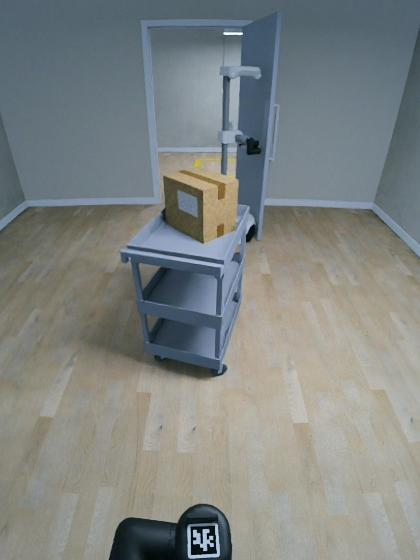

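Request:
move:
  blocking: false
  r1: {"base":{"translate_m":-0.003}}
  r2: {"base":{"rotate_rad":-0.37},"joints":{"wrist_yaw_rad":0.0,"wrist_roll_rad":1.57,"gripper_m":0.12,"lift_m":0.6}}

Request:
wait:
  seconds: 1

Request:
wait:
  seconds: 2

Request:
move:
  blocking: false
  r2: {"base":{"translate_m":0.3,"strafe_m":0.63}}

Request:
wait:
  seconds: 6
  cameras: ["r2_wrist_camera","r2_head_left_camera","r2_head_camera"]

Scene clock: 288.10 s.
move: r1 moving; r2 moving
r1.base_odometry: x=-1.707 y=+2.124 heading=+2.954
r1.turned_by_wheels: +0.000
r1.turned_by_imu: +0.000
r1.base_tilt: forward=-1.6 right=+1.3
r1.lidar_m: 2.92 0.25 1.96 0.25 0.25 0.46 1.35 1.27 2.79 2.89 1.16 1.15
r1.base_status: translate_m moving
r1.joint_positions: lift_m=+0.750 arm_m=+0.000 wrist_yaw_rad=+3.091 wrist_pitch_rad=+0.002 wrist_roll_rad=+0.000 gripper_m=+0.001
r1.joint_status: not commanded
r1.measured_speeds: all 0
r1.motor_effort: lift_m=+21(21) arm_m=+4(4) wheel_0=-5(8) wheel_1=+3(4) wheel_2=-1(6)
r1.servo_current: wrist_yaw_rad=65(65) wrist_pitch_rad=39(46) wrist_roll_rad=46(65) gripper_m=39(52)
r1.hand_pose: x=-0.1127 y=+0.1018 z=+0.9274 quat_wxyz=(+0.025, -0.001, +0.000, +1.000) (m; r1's base frame)
r1.wrist_depth_mm: - 137 - - - 449 240 / - 137 - - - 459 243 / 110 138 211 - - 399 247 / 124 139 - - - 402 247 / - - - - - 402 248 / - - - 204 - 399 248 / - 140 187 183 145 342 245
r2.base_odometry: x=-0.259 y=-0.415 heading=-2.290
r2.turned_by_wheels: -0.232
r2.turned_by_imu: -0.225
r2.base_tilt: forward=-0.7 right=+0.1
r2.lidar_m: 1.15 1.19 2.83 2.51 2.51 2.12 1.89 1.90 2.34 2.19 2.24 2.72
r2.base_status: rotate_rad moving
r2.joint_positions: lift_m=+0.862 arm_m=+0.000 wrist_yaw_rad=+2.437 wrist_pitch_rad=+0.002 wrist_roll_rad=+0.589 gripper_m=+0.079
r2.joint_status: lift_m moving; wrist_yaw_rad moving; wrist_roll_rad moving; gripper_m moving
r2.measured_speeds: translate_m=+0.001 strafe_m=+0.000 rotate_rad=-0.767 lift_m=-0.146 arm_m=+0.000 wrist_yaw_rad=-1.745 wrist_pitch_rad=+0.000 wrist_roll_rad=+1.820
r2.motor_effort: lift_m=+14(22) arm_m=-6(6) wheel_0=+7(10) wheel_1=+7(10) wheel_2=+7(10)
r2.servo_current: wrist_yaw_rad=78(124) wrist_pitch_rad=39(46) wrist_roll_rad=104(104) gripper_m=111(111)
r2.hand_pose: x=+0.0080 y=+0.2534 z=+1.0402 quat_wxyz=(+0.330, +0.100, +0.273, +0.898) (m; r2's base frame)
r2.wrist_depth_mm: - - - - - - 1808 / - - - - - - 1983 / - - - - - - - / - - - - - - - / - - - - - - - / - - 191 - 191 - 1661 / - - - - - 1576 1430
pictures: none

Scene clock: 288.20 s.
earlier move: r1 done; r2 moving
r1.base_odometry: x=-1.707 y=+2.124 heading=+2.954
r1.turned_by_wheels: +0.000
r1.turned_by_imu: +0.000
r1.base_tilt: forward=-1.6 right=+1.3
r1.lidar_m: 2.91 0.25 1.96 0.25 0.25 0.47 1.34 1.26 2.80 2.89 1.17 1.15
r1.base_status: done
r1.joint_positions: lift_m=+0.750 arm_m=+0.000 wrist_yaw_rad=+3.091 wrist_pitch_rad=+0.002 wrist_roll_rad=+0.000 gripper_m=+0.001
r1.joint_status: not commanded
r1.measured_speeds: all 0
r1.motor_effort: lift_m=+21(21) arm_m=+4(4) wheel_0=-4(8) wheel_1=+3(4) wheel_2=+0(6)
r1.servo_current: wrist_yaw_rad=26(65) wrist_pitch_rad=46(46) wrist_roll_rad=39(65) gripper_m=46(52)
r1.hand_pose: x=-0.1127 y=+0.1018 z=+0.9274 quat_wxyz=(+0.025, -0.001, +0.000, +1.000) (m; r1's base frame)
r1.wrist_depth_mm: - 137 - - - 445 242 / - 137 - - - 455 243 / 110 138 211 - - 397 246 / 124 139 - - - 404 247 / - - - - - 402 248 / - - - 203 - 399 247 / - 139 187 183 145 342 245
r2.base_odometry: x=-0.259 y=-0.415 heading=-2.353
r2.turned_by_wheels: -0.062
r2.turned_by_imu: -0.061
r2.base_tilt: forward=-0.7 right=+0.1
r2.lidar_m: 1.13 1.11 2.92 2.50 2.50 2.18 1.88 1.89 2.24 2.21 2.22 2.59
r2.base_status: rotate_rad moving
r2.joint_positions: lift_m=+0.846 arm_m=+0.000 wrist_yaw_rad=+2.262 wrist_pitch_rad=+0.002 wrist_roll_rad=+0.771 gripper_m=+0.087
r2.joint_status: lift_m moving; wrist_yaw_rad moving; wrist_roll_rad moving; gripper_m moving
r2.measured_speeds: translate_m=+0.002 strafe_m=+0.000 rotate_rad=-0.559 lift_m=-0.176 arm_m=+0.000 wrist_yaw_rad=-1.747 wrist_pitch_rad=+0.000 wrist_roll_rad=+1.820
r2.motor_effort: lift_m=+11(22) arm_m=-6(6) wheel_0=+6(10) wheel_1=+4(10) wheel_2=+6(10)
r2.servo_current: wrist_yaw_rad=98(124) wrist_pitch_rad=39(46) wrist_roll_rad=59(104) gripper_m=91(111)
r2.hand_pose: x=+0.0545 y=+0.2779 z=+1.0235 quat_wxyz=(+0.395, +0.160, +0.341, +0.838) (m; r2's base frame)
r2.wrist_depth_mm: - - - - - - - / - - - - - - - / - - - - - - - / - - - - - - - / - - - - - - 1808 / - - 195 - 192 1808 1430 / - - - - 1983 1618 1255
wait: 0.10 of 1 s (r1 has come to rest)
pictures: none

Scene clock: 289.93 s.
earlier move: r2 done
r1.base_odometry: x=-1.707 y=+2.124 heading=+2.954
r1.turned_by_wheels: +0.000
r1.turned_by_imu: +0.000
r1.base_tilt: forward=-1.6 right=+1.3
r1.lidar_m: 2.90 0.25 1.96 0.25 0.25 0.47 1.34 1.28 2.78 2.89 1.16 1.17
r1.base_status: done
r1.joint_positions: lift_m=+0.750 arm_m=+0.000 wrist_yaw_rad=+3.091 wrist_pitch_rad=+0.002 wrist_roll_rad=+0.000 gripper_m=+0.001
r1.joint_status: not commanded
r1.measured_speeds: all 0
r1.motor_effort: lift_m=+21(21) arm_m=+4(4) wheel_0=-4(8) wheel_1=+3(4) wheel_2=+0(6)
r1.servo_current: wrist_yaw_rad=46(65) wrist_pitch_rad=46(52) wrist_roll_rad=52(65) gripper_m=46(52)
r1.hand_pose: x=-0.1127 y=+0.1018 z=+0.9274 quat_wxyz=(+0.025, -0.001, +0.000, +1.000) (m; r1's base frame)
r1.wrist_depth_mm: - 137 - - - 449 240 / - 137 - - - 455 243 / 110 138 211 - - 397 246 / 124 139 - - - 402 247 / - - - - - 402 249 / - - - 202 - 397 245 / - 139 188 183 145 343 245
r2.base_odometry: x=-0.259 y=-0.415 heading=-2.427
r2.turned_by_wheels: -0.074
r2.turned_by_imu: -0.072
r2.base_tilt: forward=-0.7 right=+0.1
r2.lidar_m: 1.23 1.11 3.07 2.51 2.50 2.27 1.91 1.87 2.14 2.22 2.20 2.53
r2.base_status: done
r2.joint_positions: lift_m=+0.600 arm_m=+0.000 wrist_yaw_rad=+0.003 wrist_pitch_rad=+0.002 wrist_roll_rad=+1.568 gripper_m=+0.120
r2.joint_status: all done
r2.measured_speeds: all 0
r2.motor_effort: lift_m=+14(22) arm_m=-6(6) wheel_0=+3(10) wheel_1=+4(10) wheel_2=+4(10)
r2.servo_current: wrist_yaw_rad=46(137) wrist_pitch_rad=33(46) wrist_roll_rad=59(104) gripper_m=46(137)
r2.hand_pose: x=+0.4597 y=-0.0865 z=+0.7781 quat_wxyz=(+0.708, +0.706, +0.002, +0.001) (m; r2's base frame)
r2.wrist_depth_mm: - - - - - 1537 1042 / - - - - - 1576 1060 / - - - - - 1576 1078 / - - - - - 1537 1078 / - - - - - 1464 1078 / - - 199 - 200 1255 1078 / - - - - 1060 1042 960
wait: 1.73 of 2 s (r2 has come to rest)
pictures: none

Scene clock: 290.43 s.
move: r2 moving
r1: as last shown
r1.lidar_m: 2.91 0.25 1.96 0.25 0.25 0.46 1.38 1.30 2.79 2.88 1.18 1.17
r1.motor_effort: lift_m=+21(21) arm_m=+4(4) wheel_0=-4(5) wheel_1=+3(3) wheel_2=-1(1)
r1.servo_current: wrist_yaw_rad=46(65) wrist_pitch_rad=46(52) wrist_roll_rad=33(59) gripper_m=46(52)
r1.wrist_depth_mm: - 137 - - - 449 241 / - 137 - - - 455 244 / 110 138 211 - - 402 246 / 124 139 - - - 402 248 / - - - - - 402 248 / - - - 204 - 399 247 / - 139 188 183 145 343 243
r2.base_odometry: x=-0.251 y=-0.445 heading=-2.428
r2.turned_by_wheels: +0.000
r2.turned_by_imu: +0.000
r2.base_tilt: forward=-0.7 right=+0.1
r2.lidar_m: 1.11 1.10 3.02 2.50 2.48 2.33 1.93 1.89 2.17 2.22 2.23 2.52
r2.base_status: translate_m moving; strafe_m moving
r2.joint_positions: lift_m=+0.600 arm_m=+0.000 wrist_yaw_rad=+0.003 wrist_pitch_rad=+0.002 wrist_roll_rad=+1.568 gripper_m=+0.120
r2.joint_status: not commanded
r2.measured_speeds: translate_m=+0.051 strafe_m=+0.110 rotate_rad=-0.001 lift_m=+0.000 arm_m=+0.000 wrist_yaw_rad=+0.000 wrist_pitch_rad=+0.000 wrist_roll_rad=+0.000
r2.motor_effort: lift_m=+14(14) arm_m=-6(6) wheel_0=-4(8) wheel_1=+11(11) wheel_2=-8(8)
r2.servo_current: wrist_yaw_rad=46(59) wrist_pitch_rad=39(46) wrist_roll_rad=39(59) gripper_m=52(59)
r2.hand_pose: x=+0.4597 y=-0.0866 z=+0.7781 quat_wxyz=(+0.708, +0.706, +0.002, +0.000) (m; r2's base frame)
r2.wrist_depth_mm: - - - - - 1537 1078 / - - - - - 1537 1078 / - - - - - 1537 1078 / - - - - - 1576 1078 / - - - - - 1499 1098 / - - 198 - 214 1281 1078 / - - - - - 991 -
pictures: none

Scene clock: 293.73 s.
earlier move: r2 done
r1.base_odometry: x=-1.707 y=+2.124 heading=+2.954
r1.turned_by_wheels: +0.000
r1.turned_by_imu: +0.000
r1.base_tilt: forward=-1.6 right=+1.3
r1.lidar_m: 2.92 0.25 1.98 0.25 0.25 0.49 1.36 1.29 2.78 2.88 1.18 1.17
r1.base_status: not commanded
r1.joint_positions: lift_m=+0.750 arm_m=+0.000 wrist_yaw_rad=+3.091 wrist_pitch_rad=+0.002 wrist_roll_rad=+0.000 gripper_m=+0.001
r1.joint_status: not commanded
r1.measured_speeds: all 0
r1.motor_effort: lift_m=+21(21) arm_m=+4(4) wheel_0=-5(5) wheel_1=+3(3) wheel_2=+0(1)
r1.servo_current: wrist_yaw_rad=78(78) wrist_pitch_rad=46(52) wrist_roll_rad=33(72) gripper_m=39(52)
r1.hand_pose: x=-0.1127 y=+0.1018 z=+0.9274 quat_wxyz=(+0.025, -0.001, +0.000, +1.000) (m; r1's base frame)
r1.wrist_depth_mm: - 137 - - - 449 241 / - 137 - - - 455 244 / 110 138 211 - - 402 246 / 124 139 - - - 404 247 / - - - - - 404 248 / - - - 203 - 397 246 / - 139 187 183 145 340 244
r2.base_odometry: x=-0.074 y=-1.087 heading=-2.428
r2.turned_by_wheels: +0.000
r2.turned_by_imu: +0.002
r2.base_tilt: forward=-0.7 right=+0.1
r2.lidar_m: 0.75 3.43 2.43 2.03 2.00 2.32 2.38 2.36 2.72 2.73 2.70 0.79
r2.base_status: done
r2.joint_positions: lift_m=+0.600 arm_m=+0.000 wrist_yaw_rad=+0.003 wrist_pitch_rad=+0.002 wrist_roll_rad=+1.568 gripper_m=+0.120
r2.joint_status: not commanded
r2.measured_speeds: all 0
r2.motor_effort: lift_m=+14(14) arm_m=-6(7) wheel_0=-2(11) wheel_1=+1(13) wheel_2=-5(9)
r2.servo_current: wrist_yaw_rad=39(72) wrist_pitch_rad=39(46) wrist_roll_rad=52(65) gripper_m=52(59)
r2.hand_pose: x=+0.4597 y=-0.0866 z=+0.7781 quat_wxyz=(+0.708, +0.706, +0.001, +0.000) (m; r2's base frame)
r2.wrist_depth_mm: - - - - - 1499 1060 / - - - - - 1255 1060 / - - - 597 - 597 - / - - 842 - - 597 - / - - 891 597 1182 591 - / - - 198 597 200 591 - / - - - - - 1336 1060
wait: 3.30 of 6 s (r2 has come to rest)
pictures: r2_head_camera, r2_head_left_camera, r2_wrist_camera
Images, in order (width x height): r2_head_camera 420x560, r2_head_left_camera 420x672, r2_wrist_camera 616x392.

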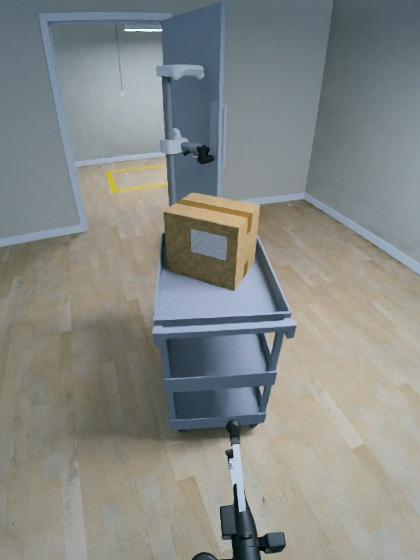

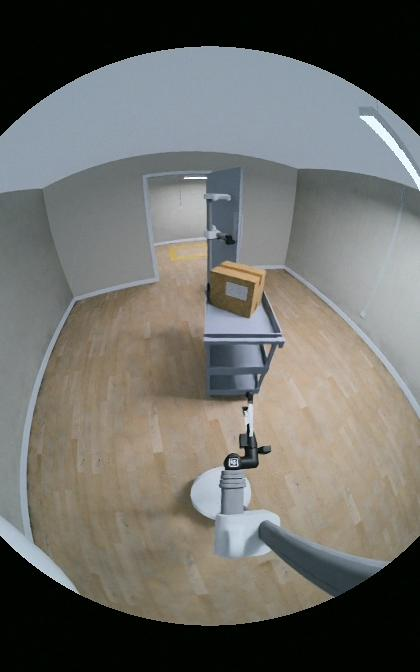

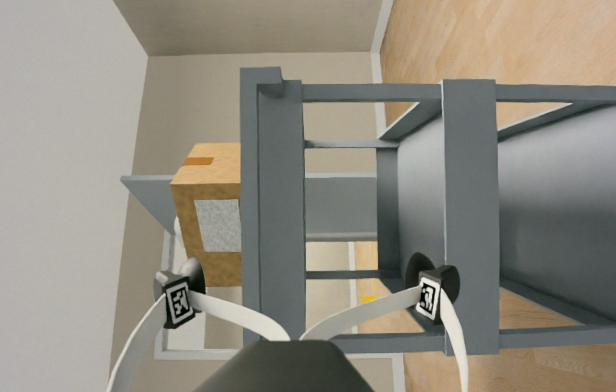

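Request:
move:
  blocking: false
  r2: {"base":{"translate_m":0.28},"joints":{"lift_m":0.657,"gripper_m":0.141,"arm_m":0.1}}

Request:
wait:
  seconds: 4
  cameras: ["r2_wrist_camera","r2_head_camera"]

Scene clock: 305.27 s.
move: r2 moving
r1: as last shown
r1.base_tilt: forward=-1.6 right=+1.2
r1.lidar_m: 2.91 0.25 1.98 0.25 0.25 0.47 1.35 1.30 2.79 2.88 1.17 1.18
r1.motor_effort: lift_m=+21(21) arm_m=+4(4) wheel_0=-4(5) wheel_1=+3(3) wheel_2=-1(1)
r1.servo_current: wrist_yaw_rad=39(52) wrist_pitch_rad=52(52) wrist_roll_rad=46(59) gripper_m=46(52)
r1.wrist_depth_mm: - 137 - - - 445 241 / - 137 - - - 462 243 / 110 138 211 - - 399 247 / 124 139 - - - 399 248 / - - - - - 402 248 / - - - 204 - 399 246 / - 140 188 183 145 342 244
r2.base_odometry: x=-0.097 y=-1.108 heading=-2.428
r2.turned_by_wheels: +0.000
r2.turned_by_imu: +0.001
r2.base_tilt: forward=-0.7 right=+0.1
r2.lidar_m: 0.72 3.38 2.42 2.03 2.02 2.31 2.41 2.39 2.73 2.73 2.71 0.79
r2.base_status: translate_m moving
r2.joint_positions: lift_m=+0.636 arm_m=+0.050 wrist_yaw_rad=+0.003 wrist_pitch_rad=+0.002 wrist_roll_rad=+1.568 gripper_m=+0.132
r2.joint_status: lift_m moving; arm_m moving; gripper_m moving
r2.measured_speeds: translate_m=+0.122 strafe_m=+0.000 rotate_rad=-0.001 lift_m=+0.116 arm_m=+0.194 wrist_yaw_rad=+0.000 wrist_pitch_rad=+0.000 wrist_roll_rad=+0.000
r2.motor_effort: lift_m=+23(25) arm_m=+7(13) wheel_0=+5(9) wheel_1=+6(8) wheel_2=-12(13)
r2.servo_current: wrist_yaw_rad=46(46) wrist_pitch_rad=39(46) wrist_roll_rad=39(52) gripper_m=104(104)
r2.hand_pose: x=+0.5100 y=-0.0867 z=+0.8141 quat_wxyz=(+0.708, +0.706, +0.001, +0.000) (m; r2's base frame)
r2.wrist_depth_mm: - - - - - 1576 1098 / - - - 535 - 535 1060 / - - - 539 - 530 820 / - - 778 530 - 535 - / - - 820 530 - 535 - / - - 217 530 195 530 525 / - - - - - 525 539
pictures: none

Scene clock: 307.17 s.
earlier move: r2 done
r1.base_odometry: x=-1.707 y=+2.124 heading=+2.954
r1.turned_by_wheels: +0.000
r1.turned_by_imu: +0.000
r1.base_tilt: forward=-1.6 right=+1.2
r1.lidar_m: 2.89 0.25 1.96 0.25 0.25 0.45 1.36 1.29 2.78 2.88 1.18 1.18
r1.base_status: not commanded
r1.joint_positions: lift_m=+0.750 arm_m=+0.000 wrist_yaw_rad=+3.091 wrist_pitch_rad=+0.002 wrist_roll_rad=+0.000 gripper_m=+0.001
r1.joint_status: not commanded
r1.measured_speeds: all 0
r1.motor_effort: lift_m=+21(21) arm_m=+4(4) wheel_0=-4(5) wheel_1=+3(3) wheel_2=-1(1)
r1.servo_current: wrist_yaw_rad=46(72) wrist_pitch_rad=39(52) wrist_roll_rad=46(65) gripper_m=46(59)
r1.hand_pose: x=-0.1127 y=+0.1018 z=+0.9274 quat_wxyz=(+0.025, -0.001, +0.000, +1.000) (m; r1's base frame)
r1.wrist_depth_mm: - 137 - - - 449 241 / - 137 - - - 459 243 / 110 138 211 - - 397 247 / 125 139 - - - 402 248 / - - - - - 402 247 / - - - 203 - 402 246 / - 139 187 183 145 340 245
r2.base_odometry: x=-0.285 y=-1.271 heading=-2.428
r2.turned_by_wheels: +0.000
r2.turned_by_imu: +0.001
r2.base_tilt: forward=-0.7 right=+0.1
r2.lidar_m: 0.49 0.54 2.55 2.09 2.12 2.37 2.64 2.61 2.98 2.63 2.63 0.51
r2.base_status: done
r2.joint_positions: lift_m=+0.657 arm_m=+0.100 wrist_yaw_rad=+0.001 wrist_pitch_rad=+0.002 wrist_roll_rad=+1.568 gripper_m=+0.141
r2.joint_status: all done
r2.measured_speeds: all 0
r2.motor_effort: lift_m=+20(25) arm_m=+7(13) wheel_0=+4(11) wheel_1=+5(8) wheel_2=-5(13)
r2.servo_current: wrist_yaw_rad=39(59) wrist_pitch_rad=46(46) wrist_roll_rad=46(59) gripper_m=46(104)
r2.hand_pose: x=+0.5592 y=-0.0870 z=+0.8346 quat_wxyz=(+0.708, +0.706, +0.001, +0.000) (m; r2's base frame)
r2.wrist_depth_mm: - - - 225 225 1708 1160 / - - - 224 224 1863 - / - - 504 224 224 809 - / - 466 445 223 223 820 - / - 512 477 222 223 809 - / - - 164 221 196 - - / - - - - - - -
wait: 1.90 of 4 s (r2 has come to rest)
pictures: r2_head_camera, r2_wrist_camera
Images, in order (width x height): r2_head_camera 420x560, r2_wrist_camera 616x392.

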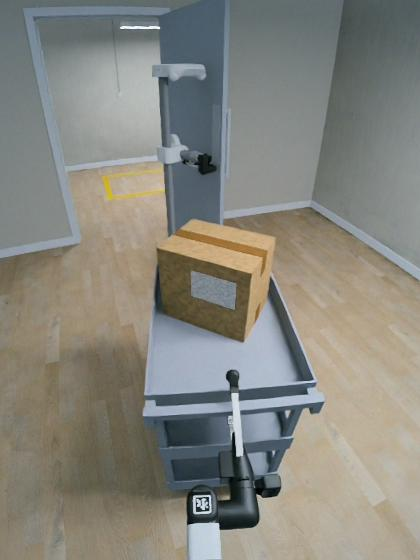

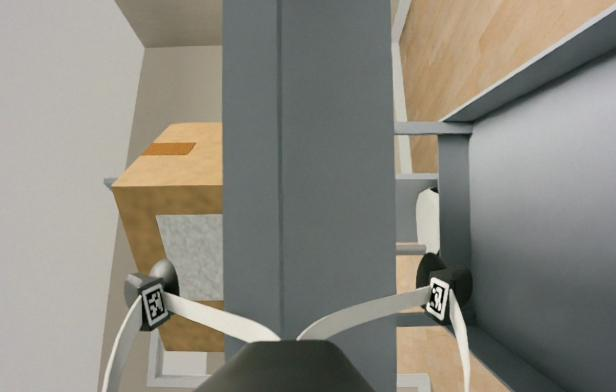

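Request:
move:
  blocking: false
  r2: {"joints":{"arm_m":0.165},"pace":"slow"}

Request:
wait:
  seconds: 2

Request:
move:
  blocking: false
  r2: {"joints":{"gripper_m":0.03}}

Request:
wait:
  seconds: 2
  cameras: ["r2_wrist_camera","r2_head_camera","r1_head_left_camera","r1_head_right_camera"]

Scene clock: 312.00 s.
move: r2 moving
r1: as last shown
r1.base_tilt: forward=-1.6 right=+1.3
r1.lidar_m: 2.89 0.25 1.98 0.25 0.25 0.45 1.36 1.28 2.79 2.89 1.18 1.16
r1.motor_effort: lift_m=+21(21) arm_m=+4(4) wheel_0=-4(5) wheel_1=+3(3) wheel_2=+0(1)
r1.servo_current: wrist_yaw_rad=59(59) wrist_pitch_rad=46(52) wrist_roll_rad=52(72) gripper_m=52(52)
r1.wrist_depth_mm: - 137 - - - 449 241 / - 137 - - - 459 245 / 110 138 211 - - 399 247 / 125 139 - - - 399 248 / - - - - - 402 247 / - - - 204 - 397 247 / - 139 187 183 145 342 244
r2.base_odometry: x=-0.285 y=-1.271 heading=-2.428
r2.turned_by_wheels: +0.000
r2.turned_by_imu: +0.000
r2.base_tilt: forward=-0.6 right=+0.1
r2.lidar_m: 0.49 0.53 2.55 2.12 2.10 2.38 2.65 2.63 2.98 2.65 2.61 0.50
r2.base_status: not commanded
r2.joint_positions: lift_m=+0.657 arm_m=+0.112 wrist_yaw_rad=+0.000 wrist_pitch_rad=+0.001 wrist_roll_rad=+1.568 gripper_m=+0.141
r2.joint_status: arm_m moving
r2.measured_speeds: translate_m=+0.000 strafe_m=+0.000 rotate_rad=+0.000 lift_m=+0.000 arm_m=+0.048 wrist_yaw_rad=-0.013 wrist_pitch_rad=-0.001 wrist_roll_rad=+0.001
r2.motor_effort: lift_m=+20(20) arm_m=+10(11) wheel_0=+4(4) wheel_1=+5(5) wheel_2=-5(5)
r2.servo_current: wrist_yaw_rad=46(59) wrist_pitch_rad=46(46) wrist_roll_rad=59(59) gripper_m=52(59)
r2.hand_pose: x=+0.5715 y=-0.0875 z=+0.8346 quat_wxyz=(+0.708, +0.706, +0.000, -0.001) (m; r2's base frame)
r2.wrist_depth_mm: - - 158 217 218 1708 1160 / - - - 216 216 1756 - / - - 496 216 216 809 - / - 455 157 216 215 - - / - 496 156 214 214 - - / - - 155 213 194 - - / - - 585 - - 1863 -
pictures: none

Scene clock: 313.40 s.
earlier move: r2 done
r1.base_odometry: x=-1.707 y=+2.124 heading=+2.954
r1.turned_by_wheels: +0.000
r1.turned_by_imu: +0.000
r1.base_tilt: forward=-1.6 right=+1.2
r1.lidar_m: 2.94 0.25 1.96 0.25 0.25 0.48 1.36 1.29 2.80 2.88 1.12 1.10
r1.base_status: not commanded
r1.joint_positions: lift_m=+0.750 arm_m=+0.000 wrist_yaw_rad=+3.091 wrist_pitch_rad=+0.002 wrist_roll_rad=+0.000 gripper_m=+0.001
r1.joint_status: not commanded
r1.measured_speeds: all 0
r1.motor_effort: lift_m=+21(21) arm_m=+4(4) wheel_0=-5(5) wheel_1=+3(3) wheel_2=+0(1)
r1.servo_current: wrist_yaw_rad=39(65) wrist_pitch_rad=39(52) wrist_roll_rad=46(72) gripper_m=46(52)
r1.hand_pose: x=-0.1127 y=+0.1018 z=+0.9274 quat_wxyz=(+0.025, -0.001, +0.000, +1.000) (m; r1's base frame)
r1.wrist_depth_mm: - 137 - - - 449 240 / - 138 - - - 455 243 / 110 138 211 - - 399 247 / 124 139 - - - 399 247 / - - - - - 399 247 / - - - 203 - 402 247 / - 139 187 183 145 340 244
r2.base_odometry: x=-0.285 y=-1.271 heading=-2.428
r2.turned_by_wheels: +0.000
r2.turned_by_imu: +0.000
r2.base_tilt: forward=-0.7 right=+0.0
r2.lidar_m: 0.54 3.19 2.55 2.13 2.12 2.38 2.65 2.62 3.01 2.64 2.62 0.58
r2.base_status: not commanded
r2.joint_positions: lift_m=+0.657 arm_m=+0.165 wrist_yaw_rad=-0.003 wrist_pitch_rad=+0.001 wrist_roll_rad=+1.568 gripper_m=+0.141
r2.joint_status: all done
r2.measured_speeds: all 0
r2.motor_effort: lift_m=+20(20) arm_m=+9(14) wheel_0=+4(4) wheel_1=+5(5) wheel_2=-5(5)
r2.servo_current: wrist_yaw_rad=46(59) wrist_pitch_rad=39(46) wrist_roll_rad=46(59) gripper_m=52(59)
r2.hand_pose: x=+0.6238 y=-0.0882 z=+0.8349 quat_wxyz=(+0.708, +0.706, -0.001, -0.001) (m; r2's base frame)
r2.wrist_depth_mm: - - - 224 224 1708 1160 / - - - 224 223 1756 - / - - 504 222 221 820 - / - 466 449 221 220 831 - / - 504 473 220 220 - - / - - 160 220 197 - - / - - 591 - - - -
wait: 1.40 of 2 s (r2 has come to rest)
pictures: none

Scene clock: 313.90 s.
move: r2 moving
r1: as last shown
r1.base_tilt: forward=-1.6 right=+1.3
r1.lidar_m: 2.89 0.25 1.97 0.25 0.25 0.46 1.39 1.27 2.78 2.87 1.10 1.09
r1.motor_effort: lift_m=+21(21) arm_m=+4(4) wheel_0=-4(5) wheel_1=+3(3) wheel_2=-1(1)
r1.servo_current: wrist_yaw_rad=39(59) wrist_pitch_rad=39(46) wrist_roll_rad=46(59) gripper_m=46(52)
r1.wrist_depth_mm: - 137 - - - 449 239 / - 137 - - - 459 244 / 110 138 211 - - 399 247 / 124 139 - - - 399 247 / - - - - - 402 247 / - - - 203 - 397 247 / - 139 188 183 145 342 244
r2.base_odometry: x=-0.285 y=-1.271 heading=-2.428
r2.turned_by_wheels: +0.000
r2.turned_by_imu: +0.000
r2.base_tilt: forward=-0.7 right=+0.1
r2.lidar_m: 0.53 3.15 2.52 2.12 2.10 2.40 2.63 2.64 2.98 2.63 2.62 0.57
r2.base_status: not commanded
r2.joint_positions: lift_m=+0.657 arm_m=+0.165 wrist_yaw_rad=-0.003 wrist_pitch_rad=+0.001 wrist_roll_rad=+1.568 gripper_m=+0.129
r2.joint_status: gripper_m moving
r2.measured_speeds: translate_m=+0.000 strafe_m=+0.000 rotate_rad=+0.000 lift_m=+0.000 arm_m=+0.001 wrist_yaw_rad=+0.000 wrist_pitch_rad=+0.000 wrist_roll_rad=+0.000
r2.motor_effort: lift_m=+20(20) arm_m=+8(9) wheel_0=+4(4) wheel_1=+5(5) wheel_2=-5(5)
r2.servo_current: wrist_yaw_rad=52(52) wrist_pitch_rad=39(46) wrist_roll_rad=46(59) gripper_m=91(91)
r2.hand_pose: x=+0.6238 y=-0.0882 z=+0.8349 quat_wxyz=(+0.708, +0.706, -0.001, -0.001) (m; r2's base frame)
r2.wrist_depth_mm: - - - 224 223 1708 1160 / - - - 222 222 1756 - / - - 508 222 221 809 - / - 466 445 220 220 - - / - 504 473 220 220 - - / - - 160 220 213 - - / - - 597 - - - -
pictures: none

Scene clock: 315.47 s.
earlier move: r2 done
r1.base_odometry: x=-1.707 y=+2.124 heading=+2.954
r1.turned_by_wheels: +0.000
r1.turned_by_imu: +0.000
r1.base_tilt: forward=-1.6 right=+1.2
r1.lidar_m: 2.91 0.25 1.96 0.25 0.25 0.45 1.37 1.29 2.80 2.90 1.11 1.10
r1.base_status: not commanded
r1.joint_positions: lift_m=+0.750 arm_m=+0.000 wrist_yaw_rad=+3.091 wrist_pitch_rad=+0.002 wrist_roll_rad=+0.000 gripper_m=+0.001
r1.joint_status: not commanded
r1.measured_speeds: all 0
r1.motor_effort: lift_m=+21(21) arm_m=+4(4) wheel_0=-4(5) wheel_1=+3(4) wheel_2=-1(1)
r1.servo_current: wrist_yaw_rad=52(72) wrist_pitch_rad=46(52) wrist_roll_rad=59(72) gripper_m=52(52)
r1.hand_pose: x=-0.1127 y=+0.1018 z=+0.9274 quat_wxyz=(+0.025, -0.001, +0.000, +1.000) (m; r1's base frame)
r1.wrist_depth_mm: - 137 - - - 445 241 / - 137 - - - 455 243 / 110 138 211 - - 397 246 / 124 139 - - - 402 246 / - - - - - 402 248 / - - - 203 - 394 245 / - 139 187 183 145 342 245
r2.base_odometry: x=-0.285 y=-1.271 heading=-2.427
r2.turned_by_wheels: +0.000
r2.turned_by_imu: +0.000
r2.base_tilt: forward=-0.7 right=+0.1
r2.lidar_m: 0.54 3.17 2.51 2.13 2.11 2.36 2.64 2.64 2.99 2.64 2.62 0.57
r2.base_status: not commanded
r2.joint_positions: lift_m=+0.657 arm_m=+0.165 wrist_yaw_rad=-0.003 wrist_pitch_rad=+0.002 wrist_roll_rad=+1.568 gripper_m=+0.031
r2.joint_status: all done
r2.measured_speeds: all 0
r2.motor_effort: lift_m=+19(20) arm_m=+5(9) wheel_0=+3(4) wheel_1=+4(5) wheel_2=-3(5)
r2.servo_current: wrist_yaw_rad=46(59) wrist_pitch_rad=39(46) wrist_roll_rad=39(59) gripper_m=156(319)
r2.hand_pose: x=+0.6240 y=-0.0882 z=+0.8346 quat_wxyz=(+0.708, +0.706, +0.000, -0.002) (m; r2's base frame)
r2.wrist_depth_mm: - - 156 216 - 1661 1182 / - - 156 216 - 1618 - / - - 155 215 820 - - / - 449 154 215 216 - - / - 492 155 214 214 - - / - 512 154 214 183 167 - / - - 585 - - 1983 -
wait: 1.57 of 2 s (r2 has come to rest)
pictures: r1_head_left_camera, r1_head_right_camera, r2_head_camera, r2_wrist_camera
Images, in order (width x height): r1_head_left_camera 420x672, r1_head_right_camera 420x672, r2_head_camera 420x560, r2_wrist_camera 616x392.

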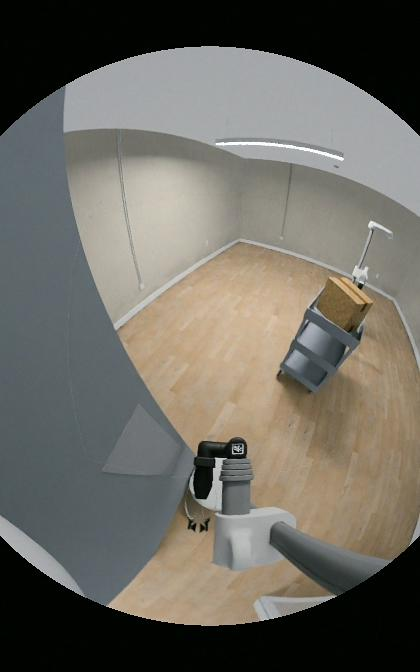

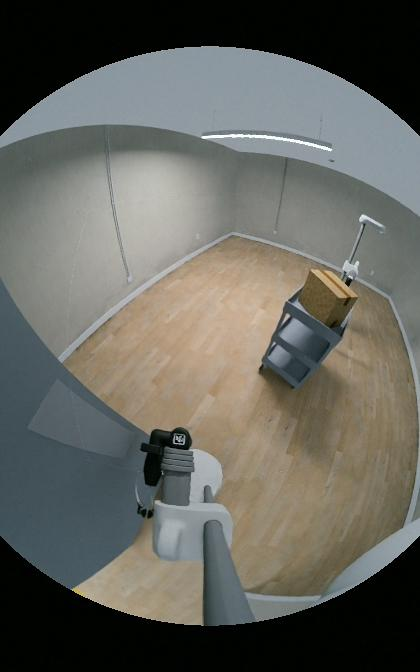

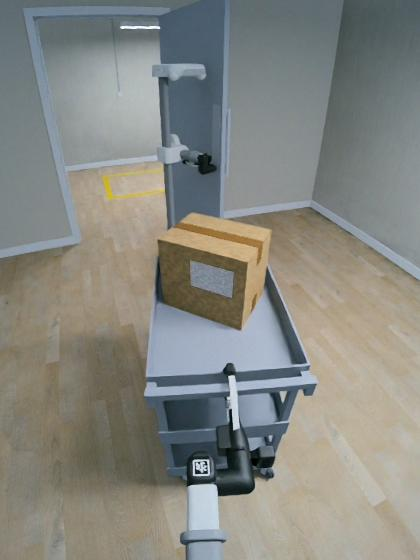

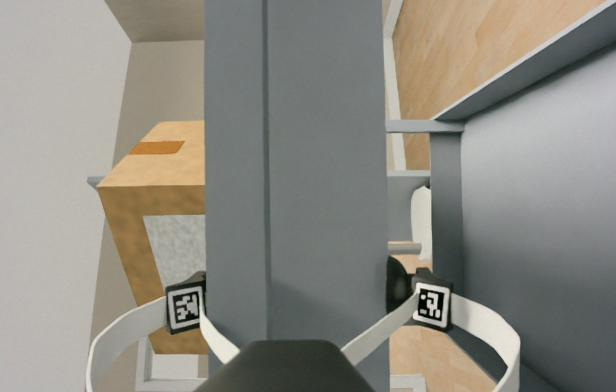

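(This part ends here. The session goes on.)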